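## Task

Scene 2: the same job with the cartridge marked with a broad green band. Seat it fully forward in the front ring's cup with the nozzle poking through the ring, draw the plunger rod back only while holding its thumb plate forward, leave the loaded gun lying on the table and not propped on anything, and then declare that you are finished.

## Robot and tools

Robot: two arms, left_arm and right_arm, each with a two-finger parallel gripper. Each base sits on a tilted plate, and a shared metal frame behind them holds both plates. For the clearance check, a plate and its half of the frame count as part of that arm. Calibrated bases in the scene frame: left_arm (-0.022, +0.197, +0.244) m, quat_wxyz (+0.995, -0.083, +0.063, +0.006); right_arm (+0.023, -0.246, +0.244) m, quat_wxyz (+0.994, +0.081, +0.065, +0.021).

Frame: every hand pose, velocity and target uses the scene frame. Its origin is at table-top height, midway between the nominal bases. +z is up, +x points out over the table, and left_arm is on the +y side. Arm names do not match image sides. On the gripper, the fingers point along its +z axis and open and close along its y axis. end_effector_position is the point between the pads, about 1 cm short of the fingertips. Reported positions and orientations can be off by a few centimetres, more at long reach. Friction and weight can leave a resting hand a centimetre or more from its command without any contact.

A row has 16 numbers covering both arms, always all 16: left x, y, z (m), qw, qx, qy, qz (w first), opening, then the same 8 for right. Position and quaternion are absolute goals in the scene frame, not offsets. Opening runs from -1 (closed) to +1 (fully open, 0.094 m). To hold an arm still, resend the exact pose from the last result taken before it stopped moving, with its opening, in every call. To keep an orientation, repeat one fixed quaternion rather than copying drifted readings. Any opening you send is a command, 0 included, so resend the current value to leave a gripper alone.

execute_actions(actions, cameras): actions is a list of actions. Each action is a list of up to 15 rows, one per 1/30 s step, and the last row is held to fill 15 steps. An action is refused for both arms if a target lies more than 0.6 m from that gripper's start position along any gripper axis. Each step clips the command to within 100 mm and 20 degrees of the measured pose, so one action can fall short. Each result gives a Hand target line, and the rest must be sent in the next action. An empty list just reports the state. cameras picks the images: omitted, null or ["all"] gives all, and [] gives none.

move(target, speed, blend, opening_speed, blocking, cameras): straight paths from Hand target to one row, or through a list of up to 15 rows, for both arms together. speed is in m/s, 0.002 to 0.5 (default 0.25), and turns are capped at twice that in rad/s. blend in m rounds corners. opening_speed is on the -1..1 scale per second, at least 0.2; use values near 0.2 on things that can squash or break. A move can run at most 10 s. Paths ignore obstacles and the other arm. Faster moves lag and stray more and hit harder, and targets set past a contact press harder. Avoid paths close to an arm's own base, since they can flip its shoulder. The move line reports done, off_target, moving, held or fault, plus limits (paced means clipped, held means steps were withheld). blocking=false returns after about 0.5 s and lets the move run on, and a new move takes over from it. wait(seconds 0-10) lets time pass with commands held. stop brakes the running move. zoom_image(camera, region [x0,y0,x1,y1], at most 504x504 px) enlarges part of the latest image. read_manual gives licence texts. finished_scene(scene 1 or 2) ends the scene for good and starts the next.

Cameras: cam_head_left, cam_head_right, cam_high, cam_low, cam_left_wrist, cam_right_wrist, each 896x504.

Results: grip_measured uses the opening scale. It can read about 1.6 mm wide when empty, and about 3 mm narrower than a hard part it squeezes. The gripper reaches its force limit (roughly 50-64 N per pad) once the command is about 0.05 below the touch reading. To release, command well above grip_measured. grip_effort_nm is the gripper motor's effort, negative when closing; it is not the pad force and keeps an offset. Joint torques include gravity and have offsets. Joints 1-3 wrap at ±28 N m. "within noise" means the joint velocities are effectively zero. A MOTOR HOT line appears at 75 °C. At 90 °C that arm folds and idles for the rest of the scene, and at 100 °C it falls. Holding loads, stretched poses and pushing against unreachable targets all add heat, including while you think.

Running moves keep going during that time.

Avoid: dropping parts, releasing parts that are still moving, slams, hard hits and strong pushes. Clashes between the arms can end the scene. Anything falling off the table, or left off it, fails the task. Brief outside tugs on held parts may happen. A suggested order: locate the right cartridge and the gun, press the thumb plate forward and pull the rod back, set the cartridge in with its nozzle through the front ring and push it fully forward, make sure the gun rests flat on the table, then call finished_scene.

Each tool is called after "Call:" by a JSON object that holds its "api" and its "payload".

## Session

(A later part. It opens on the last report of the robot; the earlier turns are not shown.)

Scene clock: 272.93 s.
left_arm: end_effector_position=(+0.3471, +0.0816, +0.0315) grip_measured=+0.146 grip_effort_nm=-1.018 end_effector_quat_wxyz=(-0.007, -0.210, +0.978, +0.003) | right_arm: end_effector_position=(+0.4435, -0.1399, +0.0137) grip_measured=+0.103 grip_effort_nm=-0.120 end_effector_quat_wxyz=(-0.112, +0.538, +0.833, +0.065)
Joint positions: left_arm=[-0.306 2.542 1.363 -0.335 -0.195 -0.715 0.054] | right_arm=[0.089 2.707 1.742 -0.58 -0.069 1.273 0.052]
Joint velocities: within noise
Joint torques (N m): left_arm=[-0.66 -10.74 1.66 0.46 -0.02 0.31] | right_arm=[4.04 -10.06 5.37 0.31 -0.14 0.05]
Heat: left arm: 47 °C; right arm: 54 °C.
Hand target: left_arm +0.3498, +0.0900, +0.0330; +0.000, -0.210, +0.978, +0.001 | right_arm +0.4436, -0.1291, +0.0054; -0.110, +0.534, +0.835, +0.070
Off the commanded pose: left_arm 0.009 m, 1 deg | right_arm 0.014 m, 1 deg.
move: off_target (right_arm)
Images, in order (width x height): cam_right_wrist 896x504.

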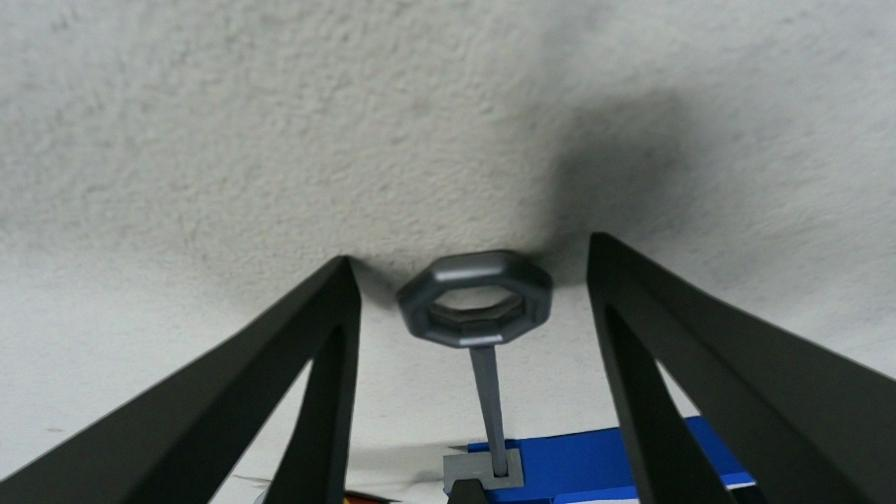

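Call:
{"api": "move", "payload": {"target": [[0.3500,0.0900,0.033,0,0.2096,-0.9778,0,0.1,0.442,-0.125,0.025,-0.11,0.5342,0.8353,0.0703,0.1],[0.3500,0.0900,0.033,0,0.2096,-0.9778,0,0.1,0.442,-0.128,0.008,-0.11,0.5342,0.8353,0.0703,0.1]], "speed": 0.05, "cameras": ["cam_right_wrist"]}}

Scene clock: 276.13 s.
left_arm: end_effector_position=(+0.3471, +0.0816, +0.0315) grip_measured=+0.146 grip_effort_nm=-1.033 end_effector_quat_wxyz=(-0.007, -0.210, +0.978, +0.003) | right_arm: end_effector_position=(+0.4401, -0.1335, +0.0137) grip_measured=+0.103 grip_effort_nm=-0.115 end_effector_quat_wxyz=(-0.113, +0.538, +0.833, +0.064)
Joint positions: left_arm=[-0.306 2.542 1.363 -0.335 -0.195 -0.715 0.054] | right_arm=[0.104 2.707 1.733 -0.574 -0.069 1.288 0.052]
Joint velocities: within noise
Joint torques (N m): left_arm=[-0.55 -10.82 1.58 0.44 0 0.34] | right_arm=[3.11 -10.99 4.88 0.29 -0.16 -0.02]
Heat: left arm: 47 °C; right arm: 54 °C.
Hand target: left_arm +0.3498, +0.0900, +0.0330; +0.000, -0.210, +0.978, +0.001 | right_arm +0.4419, -0.1280, +0.0082; -0.110, +0.534, +0.835, +0.070
Off the commanded pose: left_arm 0.009 m, 1 deg | right_arm 0.008 m, 1 deg.
move: done
Images, in order (width x height): cam_right_wrist 896x504.

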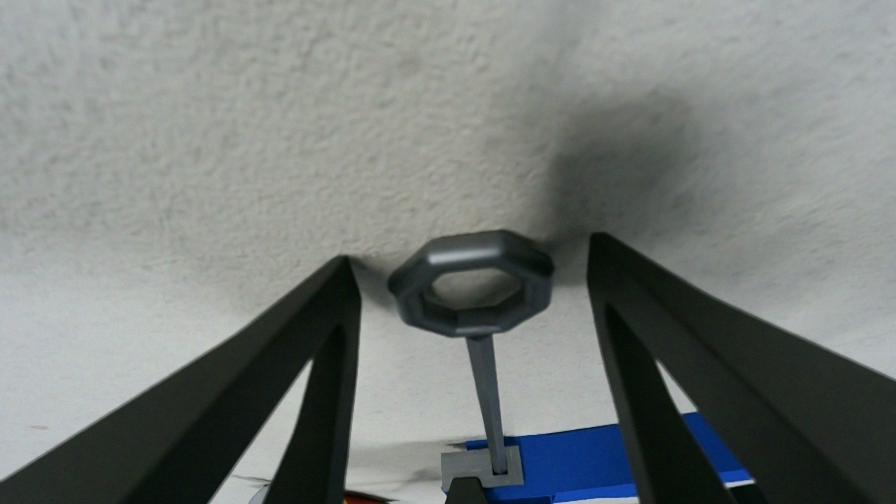

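Call:
{"api": "move", "payload": {"target": [0.3500,0.0900,0.033,0,0.2096,-0.9778,0,0.1,0.442,-0.128,0.008,-0.11,0.5342,0.8353,0.0703,-0.5], "speed": 0.05, "opening_speed": 0.4, "cameras": ["cam_right_wrist"]}}

Scene clock: 279.17 s.
left_arm: end_effector_position=(+0.3473, +0.0822, +0.0315) grip_measured=+0.146 grip_effort_nm=-1.028 end_effector_quat_wxyz=(-0.007, -0.212, +0.977, +0.003) | right_arm: end_effector_position=(+0.4422, -0.1327, +0.0136) grip_measured=-0.277 grip_effort_nm=-1.004 end_effector_quat_wxyz=(-0.111, +0.538, +0.833, +0.068)
Joint positions: left_arm=[-0.304 2.541 1.363 -0.335 -0.194 -0.715 0.054] | right_arm=[0.104 2.707 1.733 -0.565 -0.072 1.288 0.034]
Joint velocities: within noise
Joint torques (N m): left_arm=[-0.88 -10.82 1.72 0.44 -0.03 0.35] | right_arm=[3.14 -10.91 4.85 0.21 -0.13 -0.04]
Heat: left arm: 47 °C; right arm: 54 °C.
Hand target: left_arm +0.3499, +0.0900, +0.0330; +0.000, -0.210, +0.978, +0.001 | right_arm +0.4419, -0.1280, +0.0082; -0.110, +0.534, +0.835, +0.070
Off the commanded pose: left_arm 0.008 m, 1 deg | right_arm 0.007 m, 1 deg.
move: done
Images, in order (width x height): cam_right_wrist 896x504.

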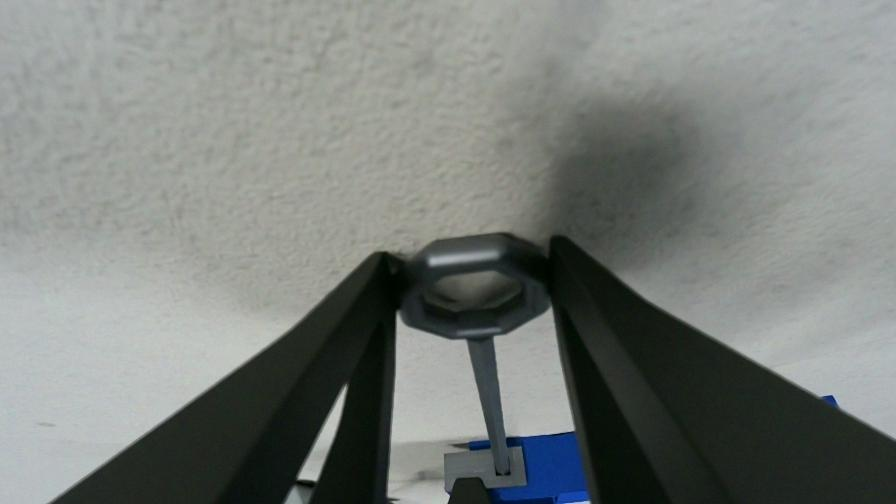

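Call:
{"api": "move", "payload": {"target": [0.3460,0.0985,0.033,0,0.2096,-0.9778,0,0.1,0.464,-0.176,0.014,-0.11,0.5342,0.8353,0.0703,-0.5], "speed": 0.03, "cameras": ["cam_left_wrist","cam_right_wrist"]}}

Scene clock: 284.53 s.
left_arm: end_effector_position=(+0.3471, +0.0821, +0.0338) grip_measured=+0.146 grip_effort_nm=-1.023 end_effector_quat_wxyz=(-0.003, -0.213, +0.977, -0.010) | right_arm: end_effector_position=(+0.4457, -0.1420, +0.0207) grip_measured=-0.279 grip_effort_nm=-1.009 end_effector_quat_wxyz=(-0.153, +0.526, +0.831, +0.098)
Joint positions: left_arm=[-0.296 2.521 1.332 -0.302 -0.174 -0.707 0.054] | right_arm=[0.046 2.718 1.794 -0.653 -0.173 1.208 0.034]
Joint velocities: within noise
Joint torques (N m): left_arm=[0.03 -10.35 1.37 0.33 -0.19 0.43] | right_arm=[-1.1 -12.15 7.68 0 0.76 -0.23]
Heat: left arm: 47 °C; right arm: 54 °C.
Hand target: left_arm +0.3456, +0.0982, +0.0329; -0.001, -0.210, +0.978, +0.001 | right_arm +0.4625, -0.1760, +0.0158; -0.110, +0.535, +0.834, +0.071
Off the commanded pose: left_arm 0.016 m, 1 deg | right_arm 0.039 m, 6 deg.
move: off_target (left_arm, right_arm)
Images, in order (width x height): cam_left_wrist 896x504, cam_right_wrist 896x504.

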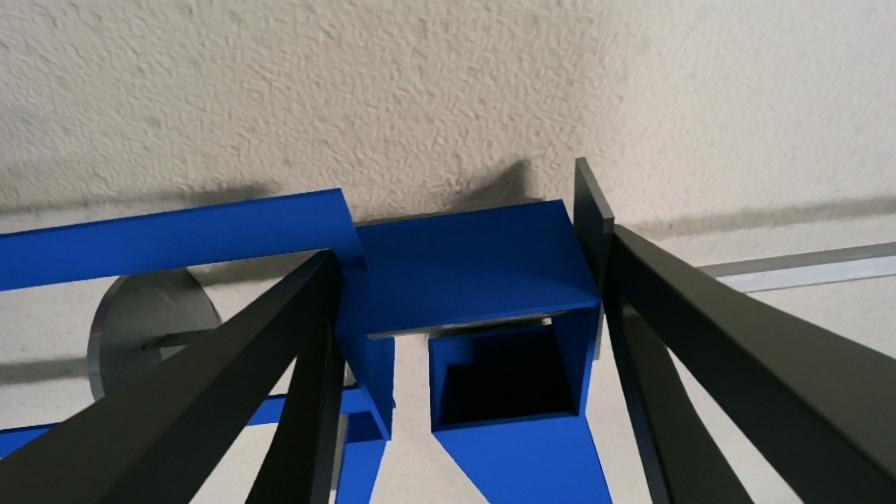

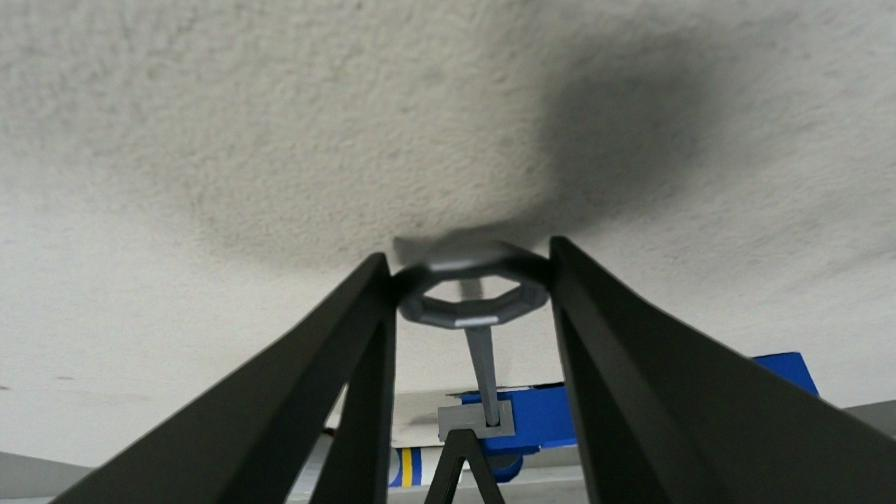

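Call:
{"api": "move", "payload": {"target": [0.3460,0.0985,0.033,0,0.2096,-0.9778,0,0.1,0.470,-0.190,0.010,-0.11,0.5342,0.8353,0.0703,-0.5], "speed": 0.04, "cameras": ["cam_left_wrist","cam_high","cam_right_wrist"]}}

Scene clock: 290.70 s.
left_arm: end_effector_position=(+0.3474, +0.0819, +0.0341) grip_measured=+0.146 grip_effort_nm=-1.028 end_effector_quat_wxyz=(-0.003, -0.212, +0.977, -0.011) | right_arm: end_effector_position=(+0.4484, -0.1497, +0.0204) grip_measured=-0.280 grip_effort_nm=-1.009 end_effector_quat_wxyz=(-0.164, +0.524, +0.830, +0.102)
Joint positions: left_arm=[-0.296 2.521 1.332 -0.302 -0.173 -0.705 0.054] | right_arm=[0.022 2.736 1.837 -0.696 -0.191 1.179 0.034]
Joint velocities: within noise
Joint torques (N m): left_arm=[0.02 -10.4 1.48 0.36 -0.19 0.38] | right_arm=[-1.77 -12.15 7.57 0.08 0.94 -0.27]
Heat: left arm: 47 °C; right arm: 55 °C.
Hand target: left_arm +0.3457, +0.0981, +0.0330; -0.001, -0.210, +0.978, +0.000 | right_arm +0.4678, -0.1900, +0.0128; -0.111, +0.536, +0.834, +0.070
Off the commanded pose: left_arm 0.017 m, 1 deg | right_arm 0.047 m, 7 deg.
move: off_target (left_arm, right_arm)
Images, in order (width x height): cam_high 896x504, cam_left_wrist 896x504, cam_right_wrist 896x504.

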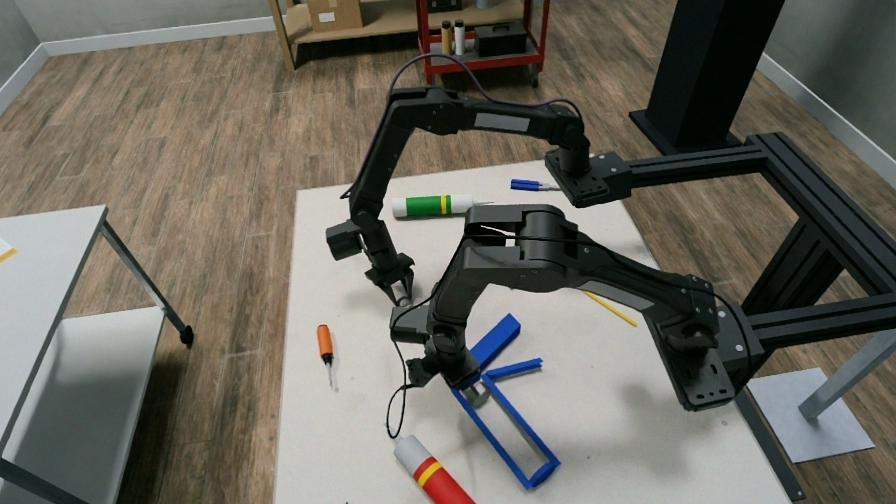

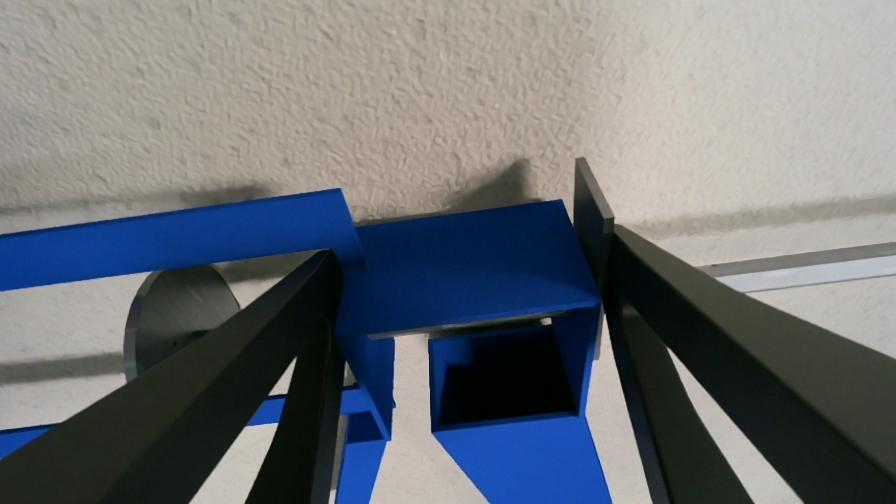

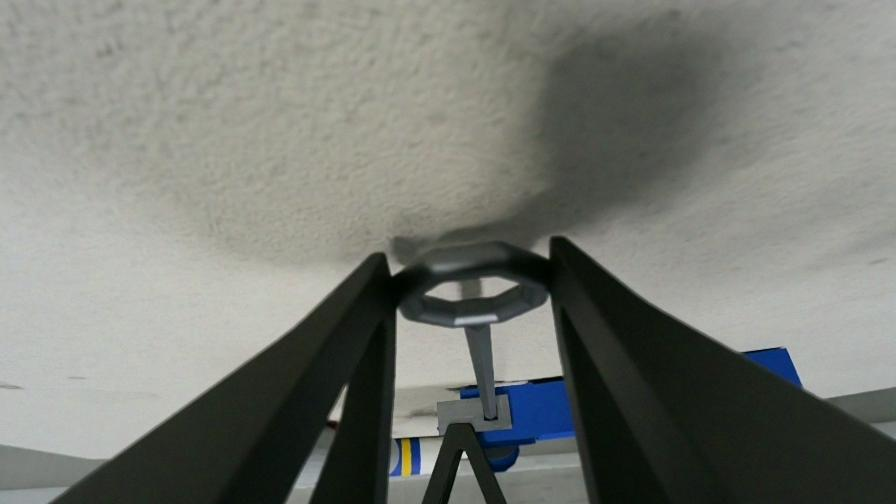

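Call:
{"api": "move", "payload": {"target": [0.3290,0.1350,0.033,0,0.2096,-0.9778,0,0.1,0.470,-0.190,0.010,-0.11,0.5342,0.8353,0.0703,-0.5], "speed": 0.04, "cameras": ["cam_left_wrist","cam_right_wrist"]}}

Scene clock: 294.50 s.
left_arm: end_effector_position=(+0.3322, +0.1150, +0.0346) grip_measured=+0.144 grip_effort_nm=-1.018 end_effector_quat_wxyz=(-0.002, -0.215, +0.976, -0.014) | right_arm: end_effector_position=(+0.4488, -0.1493, +0.0218) grip_measured=-0.280 grip_effort_nm=-1.004 end_effector_quat_wxyz=(-0.166, +0.523, +0.830, +0.102)
Joint positions: left_arm=[-0.22 2.456 1.199 -0.217 -0.161 -0.633 0.054] | right_arm=[0.022 2.736 1.843 -0.706 -0.194 1.177 0.034]
Joint velocities: within noise
Joint torques (N m): left_arm=[1.09 -9.78 0.76 0.39 -0.19 0.58] | right_arm=[-1.78 -12.11 7.31 0.18 0.95 -0.25]
Heat: left arm: 47 °C; right arm: 56 °C.
Hand target: left_arm +0.3286, +0.1343, +0.0330; -0.001, -0.210, +0.978, +0.001 | right_arm +0.4678, -0.1901, +0.0130; -0.112, +0.536, +0.834, +0.070
Off the commanded pose: left_arm 0.020 m, 2 deg | right_arm 0.047 m, 8 deg.
move: off_target (left_arm, right_arm)
Images, in order (width x height): cam_left_wrist 896x504, cam_right_wrist 896x504.

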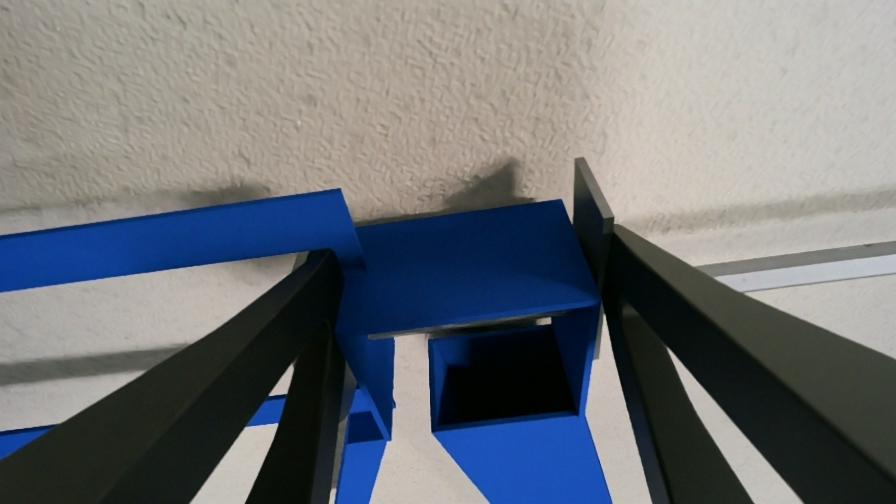

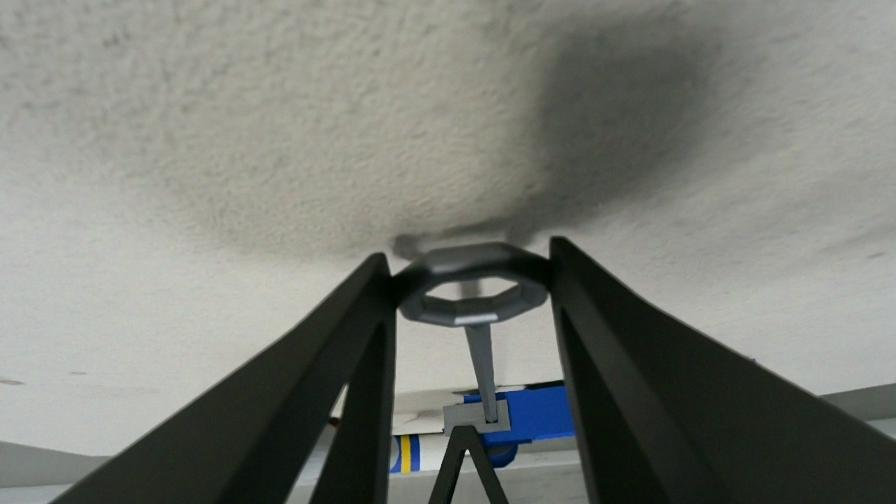

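Call:
{"api": "move", "payload": {"target": [0.3237,0.1475,0.033,0,0.2096,-0.9778,0,0.1,0.470,-0.190,0.010,-0.11,0.5342,0.8353,0.0703,-0.5], "speed": 0.04, "cameras": ["cam_left_wrist","cam_right_wrist","cam_high"]}}

Scene clock: 298.67 s.
left_arm: end_effector_position=(+0.3316, +0.1156, +0.0358) grip_measured=+0.134 grip_effort_nm=-1.023 end_effector_quat_wxyz=(+0.002, -0.212, +0.977, -0.034) | right_arm: end_effector_position=(+0.4487, -0.1491, +0.0219) grip_measured=-0.282 grip_effort_nm=-1.009 end_effector_quat_wxyz=(-0.166, +0.521, +0.831, +0.103)
Joint positions: left_arm=[-0.202 2.437 1.163 -0.173 -0.125 -0.605 0.053] | right_arm=[0.022 2.736 1.843 -0.706 -0.196 1.172 0.034]
Joint velocities: within noise
Joint torques (N m): left_arm=[2.24 -9.78 0.46 0.22 -0.48 0.6] | right_arm=[-1.74 -12.22 7.27 0.2 0.95 -0.18]
Heat: left arm: 46 °C; right arm: 57 °C.
Hand target: left_arm +0.3230, +0.1458, +0.0330; -0.002, -0.210, +0.978, +0.000 | right_arm +0.4678, -0.1901, +0.0131; -0.112, +0.536, +0.834, +0.070
Off the commanded pose: left_arm 0.033 m, 4 deg | right_arm 0.048 m, 8 deg.
move: off_target (left_arm, right_arm)
Images, in order (width x height): cam_high 896x504, cam_left_wrist 896x504, cam_right_wrist 896x504.

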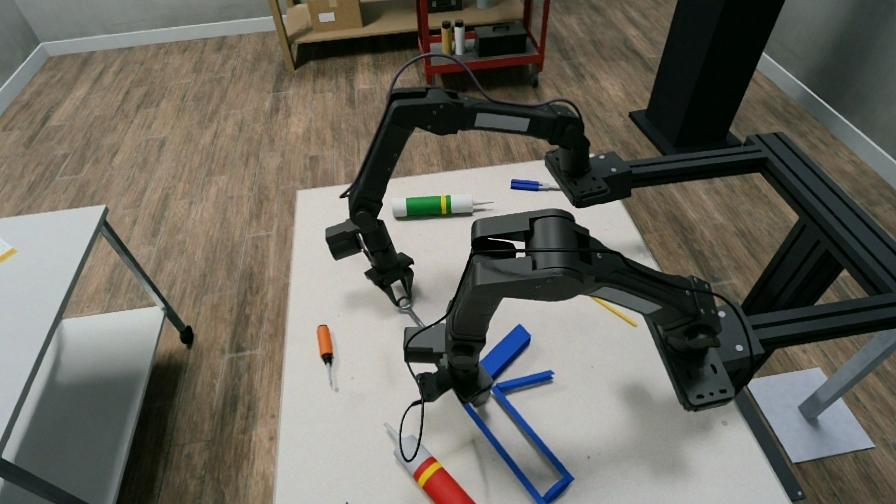

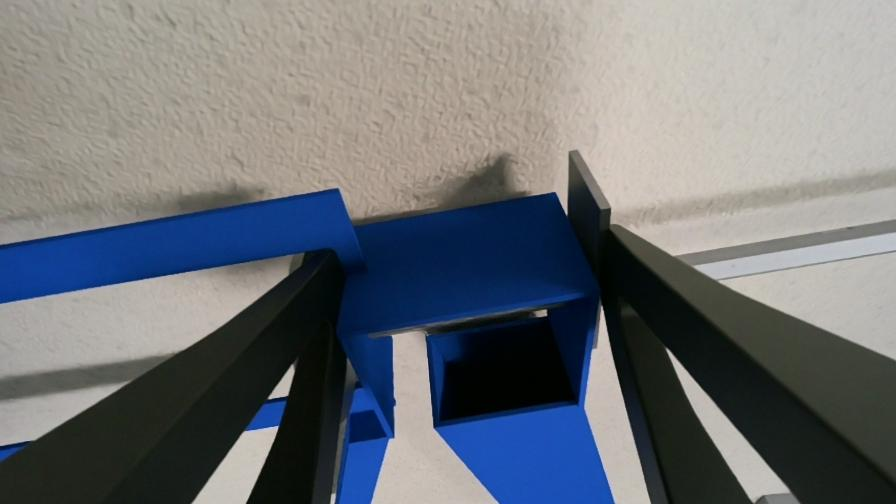

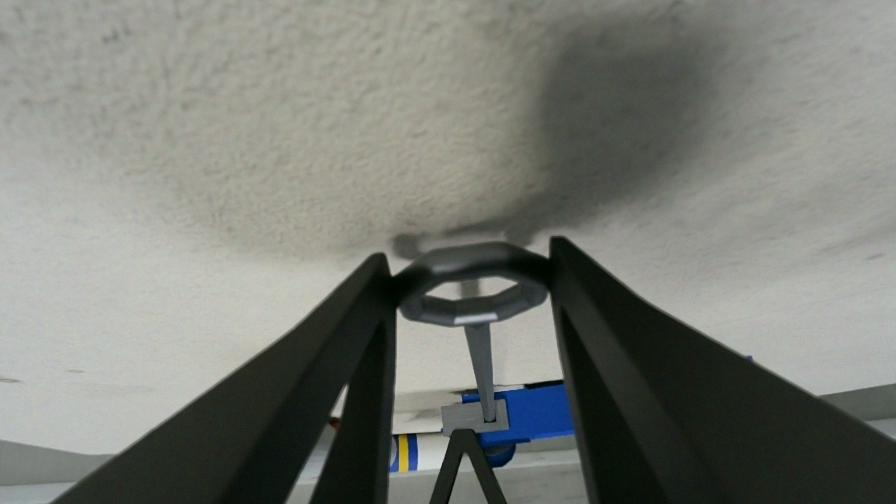

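Call:
{"api": "move", "payload": {"target": [0.3310,0.1220,0.033,0,0.2096,-0.9778,0,0.1,0.4525,-0.158,0.014,-0.11,0.5342,0.8353,0.0703,-0.5], "speed": 0.04, "cameras": []}}

Call:
{"api": "move", "payload": {"target": [0.3310,0.1220,0.033,0,0.2096,-0.9778,0,0.4,0.4525,-0.158,0.014,-0.11,0.5342,0.8353,0.0703,-0.5], "speed": 0.04, "opening_speed": 0.5, "cameras": ["cam_left_wrist"]}}

Scene clock: 304.50 s.
left_arm: end_effector_position=(+0.3301, +0.1164, +0.0364) grip_measured=+0.133 grip_effort_nm=-1.023 end_effector_quat_wxyz=(+0.000, -0.207, +0.978, -0.021) | right_arm: end_effector_position=(+0.4408, -0.1429, +0.0127) grip_measured=-0.282 grip_effort_nm=-1.009 end_effector_quat_wxyz=(-0.153, +0.530, +0.829, +0.090)
Joint positions: left_arm=[-0.213 2.44 1.172 -0.196 -0.15 -0.607 0.053] | right_arm=[0.047 2.734 1.789 -0.641 -0.161 1.217 0.034]
Joint velocities: within noise
Joint torques (N m): left_arm=[-2.33 -7.54 5.03 0.09 -0.32 -0.09] | right_arm=[2.22 -14.6 3.28 0.33 0.62 0.02]
Heat: left arm: 45 °C; right arm: 59 °C.
Hand target: left_arm +0.3310, +0.1219, +0.0333; +0.001, -0.209, +0.978, -0.001 | right_arm +0.4526, -0.1581, +0.0149; -0.112, +0.535, +0.835, +0.070
Off the commanded pose: left_arm 0.007 m, 2 deg | right_arm 0.019 m, 6 deg.
move: off_target (right_arm)
No camera images: "cameras" was empty.

Scene clock: 305.63 s.
left_arm: end_effector_position=(+0.3359, +0.1161, +0.0379) grip_measured=+0.397 grip_effort_nm=0.168 end_effector_quat_wxyz=(+0.007, -0.209, +0.978, -0.020) | right_arm: end_effector_position=(+0.4407, -0.1422, +0.0128) grip_measured=-0.282 grip_effort_nm=-1.009 end_effector_quat_wxyz=(-0.153, +0.530, +0.829, +0.090)
Joint positions: left_arm=[-0.215 2.44 1.185 -0.196 -0.157 -0.612 0.066] | right_arm=[0.049 2.734 1.789 -0.641 -0.161 1.219 0.034]
Joint velocities: within noise
Joint torques (N m): left_arm=[-2.02 -7.61 4.04 0.15 -0.29 -0.04] | right_arm=[2.09 -14.53 3.17 0.3 0.65 0.01]
Heat: left arm: 45 °C; right arm: 59 °C.
Hand target: left_arm +0.3311, +0.1220, +0.0333; +0.000, -0.210, +0.978, +0.000 | right_arm +0.4526, -0.1580, +0.0149; -0.112, +0.535, +0.835, +0.070
Off the commanded pose: left_arm 0.009 m, 2 deg | right_arm 0.020 m, 6 deg.
move: off_target (right_arm)
Images, in order (width x height): cam_left_wrist 896x504.

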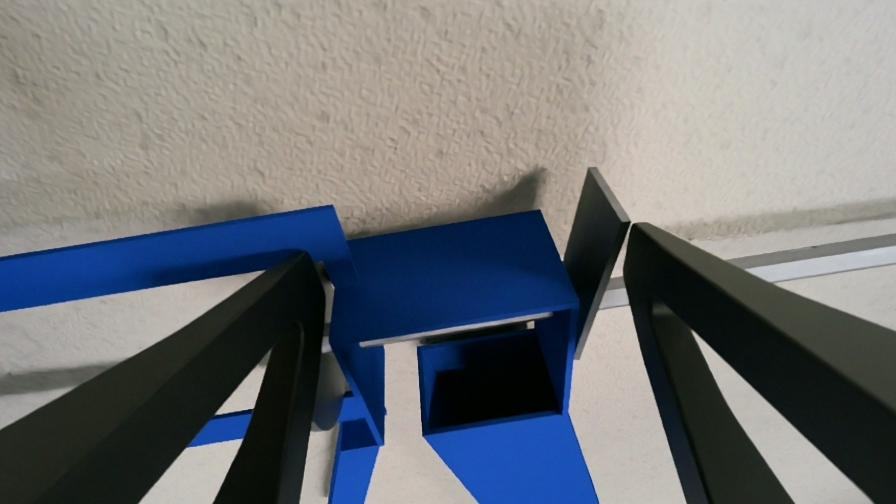

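Call:
{"api": "move", "payload": {"target": [0.3360,0.1220,0.09,0,0.2096,-0.9778,0,1,0.4525,-0.158,0.014,-0.11,0.5342,0.8353,0.0703,-0.5], "speed": 0.08, "opening_speed": 0.8, "cameras": ["cam_left_wrist","cam_high"]}}

Scene clock: 309.07 s.
left_arm: end_effector_position=(+0.3319, +0.1250, +0.0741) grip_measured=+0.997 grip_effort_nm=0.149 end_effector_quat_wxyz=(-0.011, -0.211, +0.978, +0.001) | right_arm: end_effector_position=(+0.4408, -0.1426, +0.0127) grip_measured=-0.282 grip_effort_nm=-1.009 end_effector_quat_wxyz=(-0.153, +0.530, +0.829, +0.089)
Joint positions: left_arm=[-0.223 2.332 1.187 -0.358 -0.181 -0.632 0.094] | right_arm=[0.049 2.734 1.789 -0.641 -0.159 1.219 0.034]
Joint velocities: within noise
Joint torques (N m): left_arm=[-3.79 -12.36 2.92 0.05 -0.08 -0.11] | right_arm=[2.14 -14.58 3.25 0.29 0.63 0.03]
Heat: left arm: 44 °C; right arm: 59 °C.
Hand target: left_arm +0.3360, +0.1220, +0.0893; +0.000, -0.210, +0.978, +0.000 | right_arm +0.4526, -0.1580, +0.0149; -0.112, +0.535, +0.835, +0.070
Off the commanded pose: left_arm 0.017 m, 1 deg | right_arm 0.019 m, 5 deg.
move: off_target (left_arm, right_arm)
Images, in order (width x height): cam_high 896x504, cam_left_wrist 896x504.

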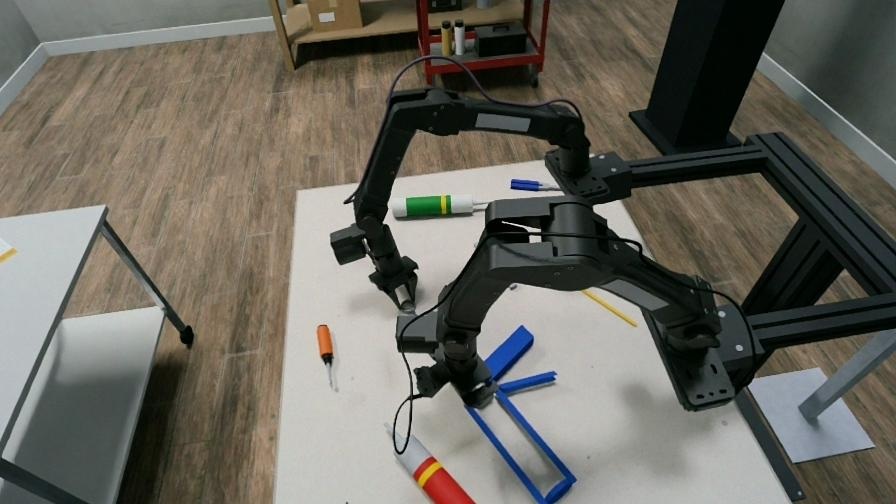

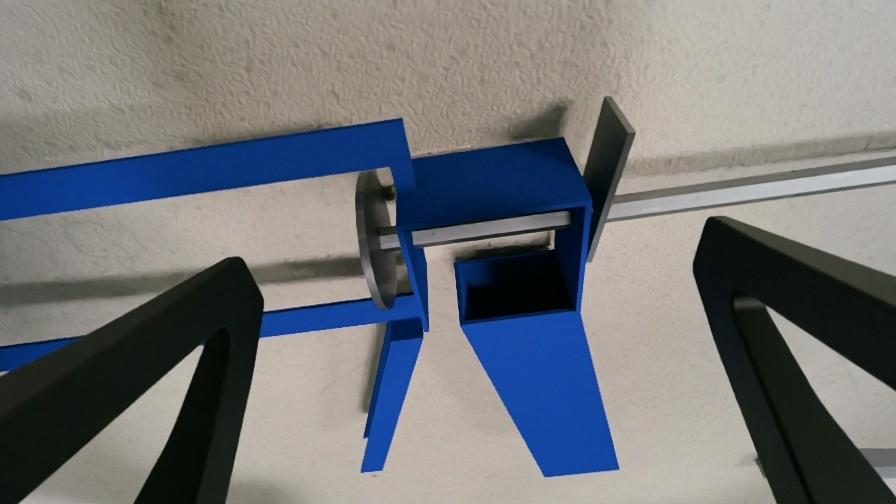

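Call:
{"api": "move", "payload": {"target": [0.3270,0.1110,0.08,0,0.2924,-0.9563,0,1,0.4525,-0.158,0.014,-0.11,0.5342,0.8353,0.0703,-0.5], "speed": 0.08, "cameras": ["cam_left_wrist"]}}

Scene clock: 322.97 s.
left_arm: end_effector_position=(+0.3201, +0.1162, +0.0730) grip_measured=+0.997 grip_effort_nm=0.149 end_effector_quat_wxyz=(-0.018, -0.292, +0.956, +0.005) | right_arm: end_effector_position=(+0.4408, -0.1426, +0.0127) grip_measured=-0.282 grip_effort_nm=-1.009 end_effector_quat_wxyz=(-0.153, +0.530, +0.829, +0.089)
Joint positions: left_arm=[-0.252 2.332 1.163 -0.356 -0.182 -0.833 0.094] | right_arm=[0.049 2.734 1.789 -0.641 -0.159 1.219 0.034]
Joint velocities: within noise
Joint torques (N m): left_arm=[-3.78 -10.22 2.85 0.38 -0.1 -0.11] | right_arm=[2.07 -14.58 3.22 0.29 0.61 0.02]
Heat: left arm: 44 °C; right arm: 60 °C.
Hand target: left_arm +0.3268, +0.1109, +0.0800; +0.000, -0.292, +0.956, +0.000 | right_arm +0.4526, -0.1580, +0.0149; -0.112, +0.535, +0.835, +0.070
Off the commanded pose: left_arm 0.011 m, 2 deg | right_arm 0.019 m, 5 deg.
move: off_target (left_arm, right_arm)
Images, in order (width x height): cam_left_wrist 896x504.

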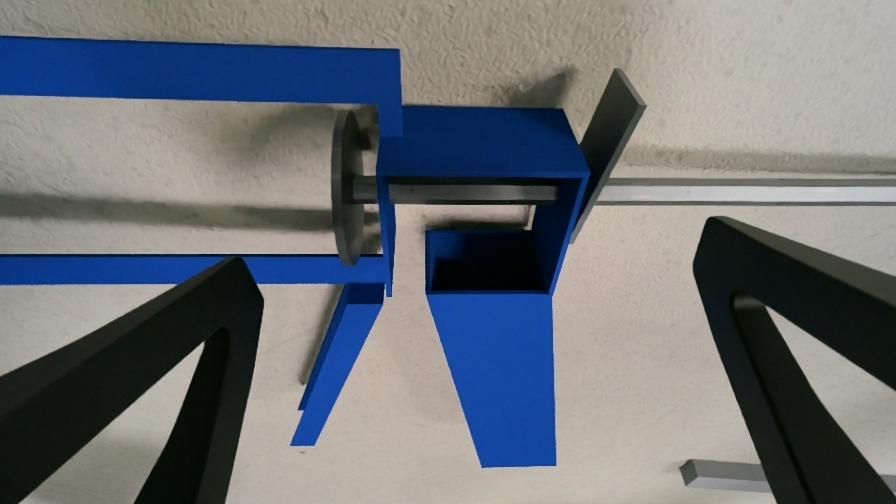

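Call:
{"api": "move", "payload": {"target": [0.3240,0.1140,0.03,0,0.2924,-0.9563,0,1,0.4525,-0.158,0.014,-0.11,0.5342,0.8353,0.0703,-0.5], "speed": 0.06, "cameras": ["cam_left_wrist"]}}

Scene clock: 329.30 s.
left_arm: end_effector_position=(+0.3198, +0.1125, +0.0365) grip_measured=+0.997 grip_effort_nm=0.149 end_effector_quat_wxyz=(-0.006, -0.294, +0.956, -0.001) | right_arm: end_effector_position=(+0.4408, -0.1426, +0.0127) grip_measured=-0.282 grip_effort_nm=-1.009 end_effector_quat_wxyz=(-0.153, +0.530, +0.829, +0.089)
Joint positions: left_arm=[-0.244 2.443 1.163 -0.216 -0.182 -0.824 0.094] | right_arm=[0.049 2.734 1.789 -0.641 -0.159 1.219 0.034]
Joint velocities: within noise
Joint torques (N m): left_arm=[-1.87 -7.02 4.25 0.42 -0.04 0.13] | right_arm=[2.09 -14.52 3.22 0.28 0.61 0.02]
Heat: left arm: 43 °C; right arm: 60 °C.
Hand target: left_arm +0.3237, +0.1141, +0.0302; +0.000, -0.292, +0.956, +0.000 | right_arm +0.4526, -0.1580, +0.0149; -0.112, +0.535, +0.835, +0.070
Off the commanded pose: left_arm 0.008 m, 1 deg | right_arm 0.019 m, 5 deg.
move: off_target (right_arm)
Images, in order (width x height): cam_left_wrist 896x504.

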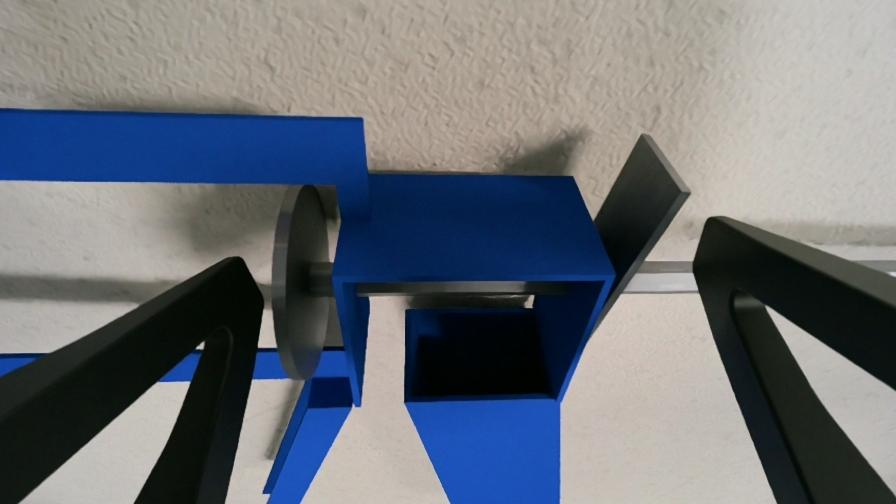

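Call:
{"api": "move", "payload": {"target": [0.3225,0.1185,0.019,0,0.2924,-0.9563,0,1,0.4525,-0.158,0.014,-0.11,0.5342,0.8353,0.0703,-0.5], "speed": 0.06, "cameras": ["cam_left_wrist"]}}

Scene clock: 332.23 s.
left_arm: end_effector_position=(+0.3191, +0.1171, +0.0261) grip_measured=+0.997 grip_effort_nm=0.144 end_effector_quat_wxyz=(-0.005, -0.294, +0.956, -0.001) | right_arm: end_effector_position=(+0.4408, -0.1426, +0.0127) grip_measured=-0.282 grip_effort_nm=-1.009 end_effector_quat_wxyz=(-0.153, +0.530, +0.829, +0.089)
Joint positions: left_arm=[-0.227 2.472 1.163 -0.182 -0.182 -0.806 0.094] | right_arm=[0.049 2.734 1.789 -0.641 -0.159 1.219 0.034]
Joint velocities: within noise
Joint torques (N m): left_arm=[-1.74 -6.93 3.96 0.45 -0.07 0.14] | right_arm=[2.14 -14.57 3.17 0.29 0.61 0.03]
Heat: left arm: 42 °C; right arm: 60 °C.
Hand target: left_arm +0.3223, +0.1185, +0.0193; +0.000, -0.292, +0.956, +0.000 | right_arm +0.4526, -0.1580, +0.0149; -0.112, +0.535, +0.835, +0.070
Off the commanded pose: left_arm 0.008 m, 1 deg | right_arm 0.019 m, 5 deg.
move: off_target (right_arm)
Images, in order (width x height): cam_left_wrist 896x504.

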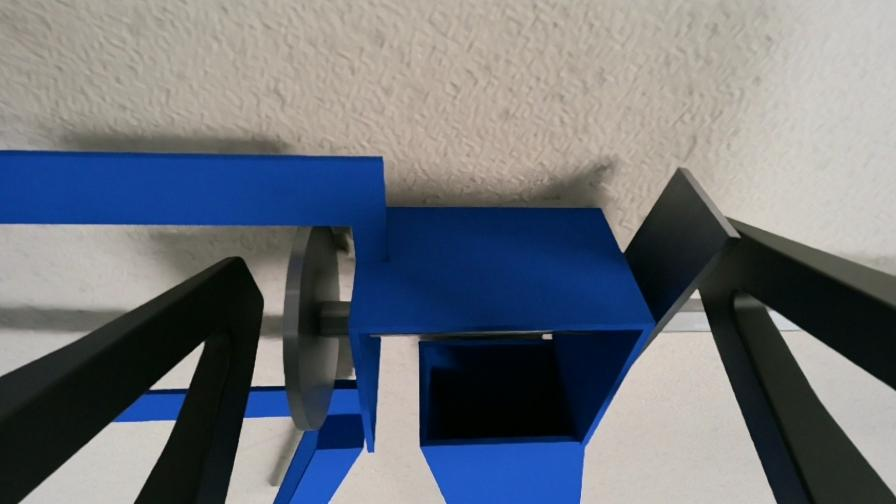

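Call:
{"api": "move", "payload": {"target": [0.3225,0.1185,0.019,0,0.2924,-0.9563,0,0.3,0.4525,-0.158,0.014,-0.11,0.5342,0.8353,0.0703,-0.5], "speed": 0.06, "opening_speed": 0.3, "cameras": ["cam_left_wrist","cam_right_wrist"]}}

Scene clock: 336.77 s.
left_arm: end_effector_position=(+0.3208, +0.1170, +0.0259) grip_measured=+0.306 grip_effort_nm=-0.335 end_effector_quat_wxyz=(-0.002, -0.287, +0.958, -0.002) | right_arm: end_effector_position=(+0.4430, -0.1454, +0.0126) grip_measured=-0.282 grip_effort_nm=-1.009 end_effector_quat_wxyz=(-0.145, +0.531, +0.831, +0.085)
Joint positions: left_arm=[-0.227 2.473 1.163 -0.174 -0.184 -0.79 0.061] | right_arm=[0.049 2.732 1.789 -0.636 -0.142 1.219 0.034]
Joint velocities: within noise
Joint torques (N m): left_arm=[-1.68 -6.87 4.08 0.35 -0.04 -0.01] | right_arm=[2.15 -14.31 3.21 0.26 0.49 0.02]
Heat: left arm: 42 °C; right arm: 60 °C.
Hand target: left_arm +0.3222, +0.1185, +0.0192; +0.000, -0.292, +0.956, +0.000 | right_arm +0.4525, -0.1580, +0.0146; -0.111, +0.534, +0.835, +0.070
Off the commanded pose: left_arm 0.007 m, 1 deg | right_arm 0.016 m, 4 deg.
move: off_target (right_arm)
Images, in order (width x height): cam_left_wrist 896x504, cam_right_wrist 896x504.

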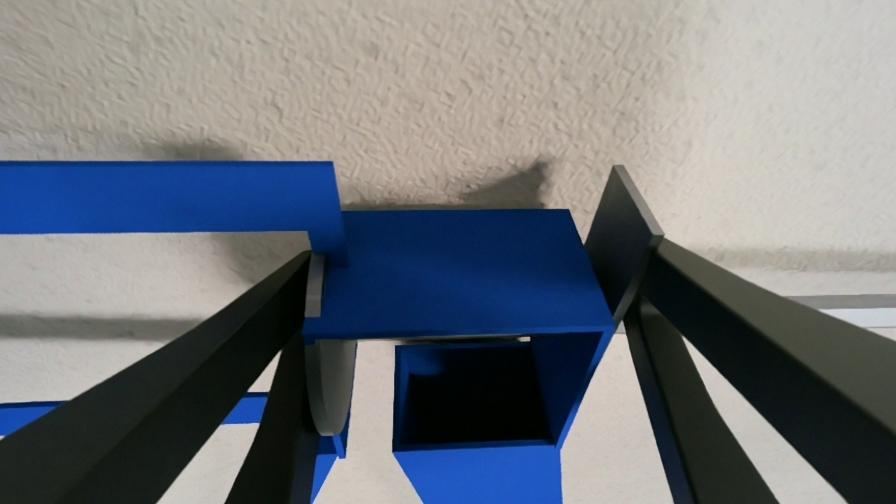

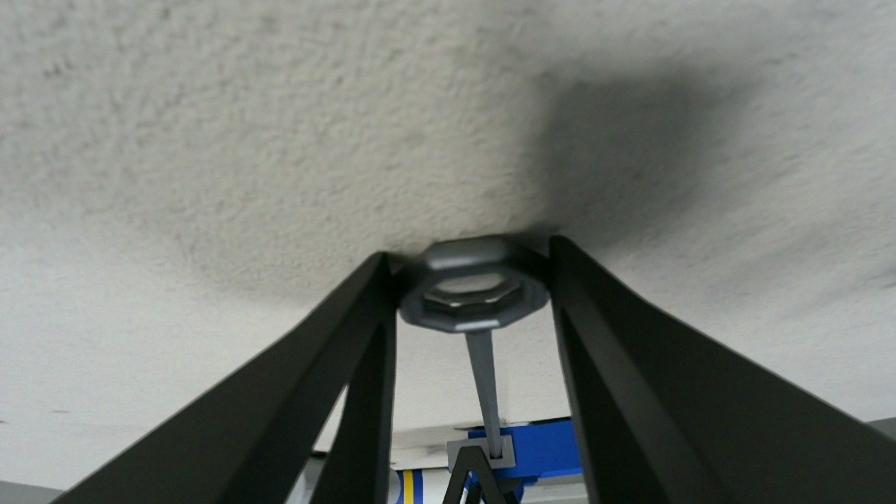

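Call:
{"api": "move", "payload": {"target": [0.3225,0.1185,0.019,0,0.2924,-0.9563,0,0.2,0.4525,-0.158,0.014,-0.11,0.5342,0.8353,0.0703,-0.5], "speed": 0.06, "opening_speed": 0.3, "cameras": ["cam_left_wrist"]}}

Scene clock: 340.67 s.
left_arm: end_effector_position=(+0.3207, +0.1180, +0.0257) grip_measured=+0.215 grip_effort_nm=-1.018 end_effector_quat_wxyz=(-0.002, -0.286, +0.958, -0.001) | right_arm: end_effector_position=(+0.4434, -0.1458, +0.0126) grip_measured=-0.282 grip_effort_nm=-1.009 end_effector_quat_wxyz=(-0.144, +0.531, +0.831, +0.084)
Joint positions: left_arm=[-0.225 2.473 1.163 -0.175 -0.185 -0.786 0.057] | right_arm=[0.049 2.731 1.789 -0.636 -0.139 1.219 0.034]
Joint velocities: within noise
Joint torques (N m): left_arm=[-1.88 -6.91 4.04 0.36 0 -0.1] | right_arm=[2.09 -14.31 3.11 0.27 0.43 0.01]
Heat: left arm: 41 °C; right arm: 61 °C.
Hand target: left_arm +0.3222, +0.1185, +0.0191; +0.000, -0.292, +0.956, +0.000 | right_arm +0.4525, -0.1580, +0.0145; -0.111, +0.534, +0.835, +0.070
Off the commanded pose: left_arm 0.007 m, 1 deg | right_arm 0.015 m, 4 deg.
move: off_target (right_arm)
Images, in order (width x height): cam_left_wrist 896x504.

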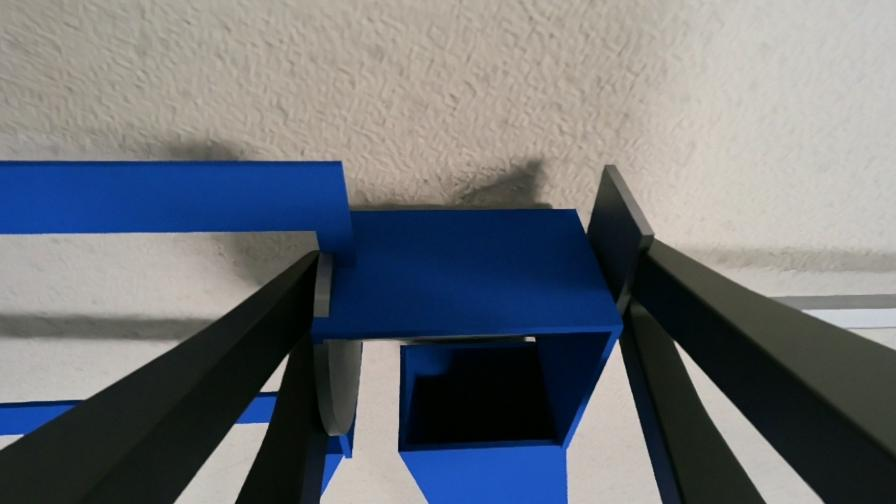

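Call:
{"api": "move", "payload": {"target": [0.3225,0.1185,0.019,0,0.2924,-0.9563,0,0.9,0.4480,-0.150,0.010,-0.11,0.5342,0.8353,0.0703,0.3], "speed": 0.06, "opening_speed": 0.6, "cameras": ["cam_left_wrist","cam_right_wrist"]}}

Scene clock: 346.47 s.
left_arm: end_effector_position=(+0.3217, +0.1165, +0.0258) grip_measured=+0.897 grip_effort_nm=0.149 end_effector_quat_wxyz=(-0.001, -0.285, +0.958, -0.005) | right_arm: end_effector_position=(+0.4348, -0.1494, +0.0135) grip_measured=+0.297 grip_effort_nm=0.208 end_effector_quat_wxyz=(-0.147, +0.532, +0.831, +0.068)
Joint positions: left_arm=[-0.225 2.473 1.163 -0.17 -0.178 -0.783 0.089] | right_arm=[0.051 2.72 1.768 -0.649 -0.119 1.227 0.061]
Joint velocities: within noise
Joint torques (N m): left_arm=[-1.89 -7.01 4.04 0.35 -0.1 -0.12] | right_arm=[3.34 -12.85 3.34 0.62 0.26 0.12]
Heat: left arm: 40 °C; right arm: 62 °C.
Hand target: left_arm +0.3223, +0.1185, +0.0191; +0.000, -0.292, +0.956, +0.000 | right_arm +0.4480, -0.1501, +0.0109; -0.112, +0.534, +0.835, +0.070
Off the commanded pose: left_arm 0.007 m, 1 deg | right_arm 0.014 m, 4 deg.
move: off_target (right_arm)
Images, in order (width x height): cam_left_wrist 896x504, cam_right_wrist 896x504.

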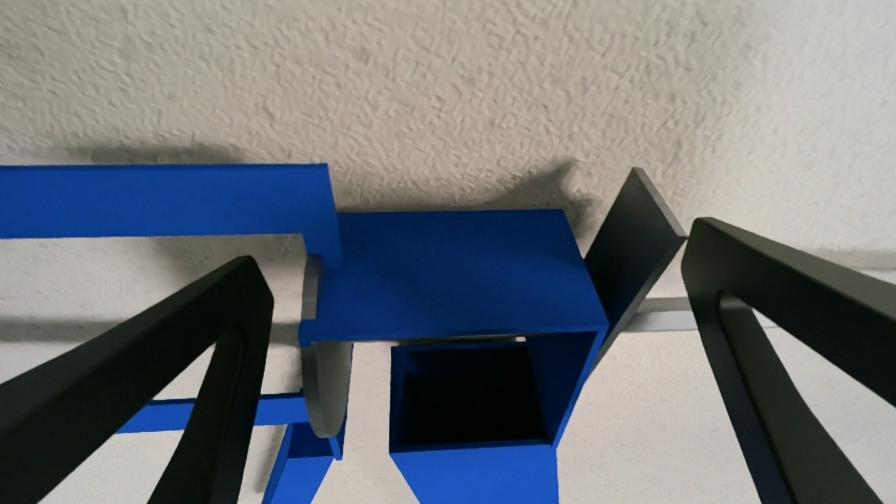

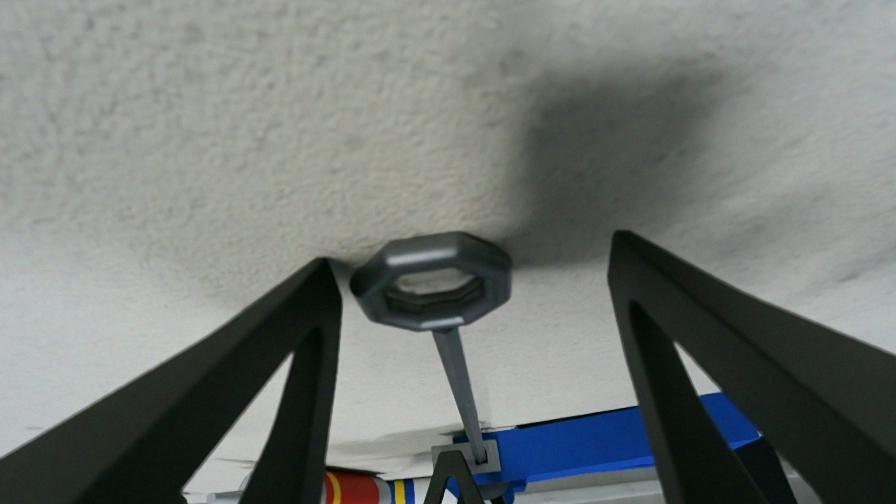

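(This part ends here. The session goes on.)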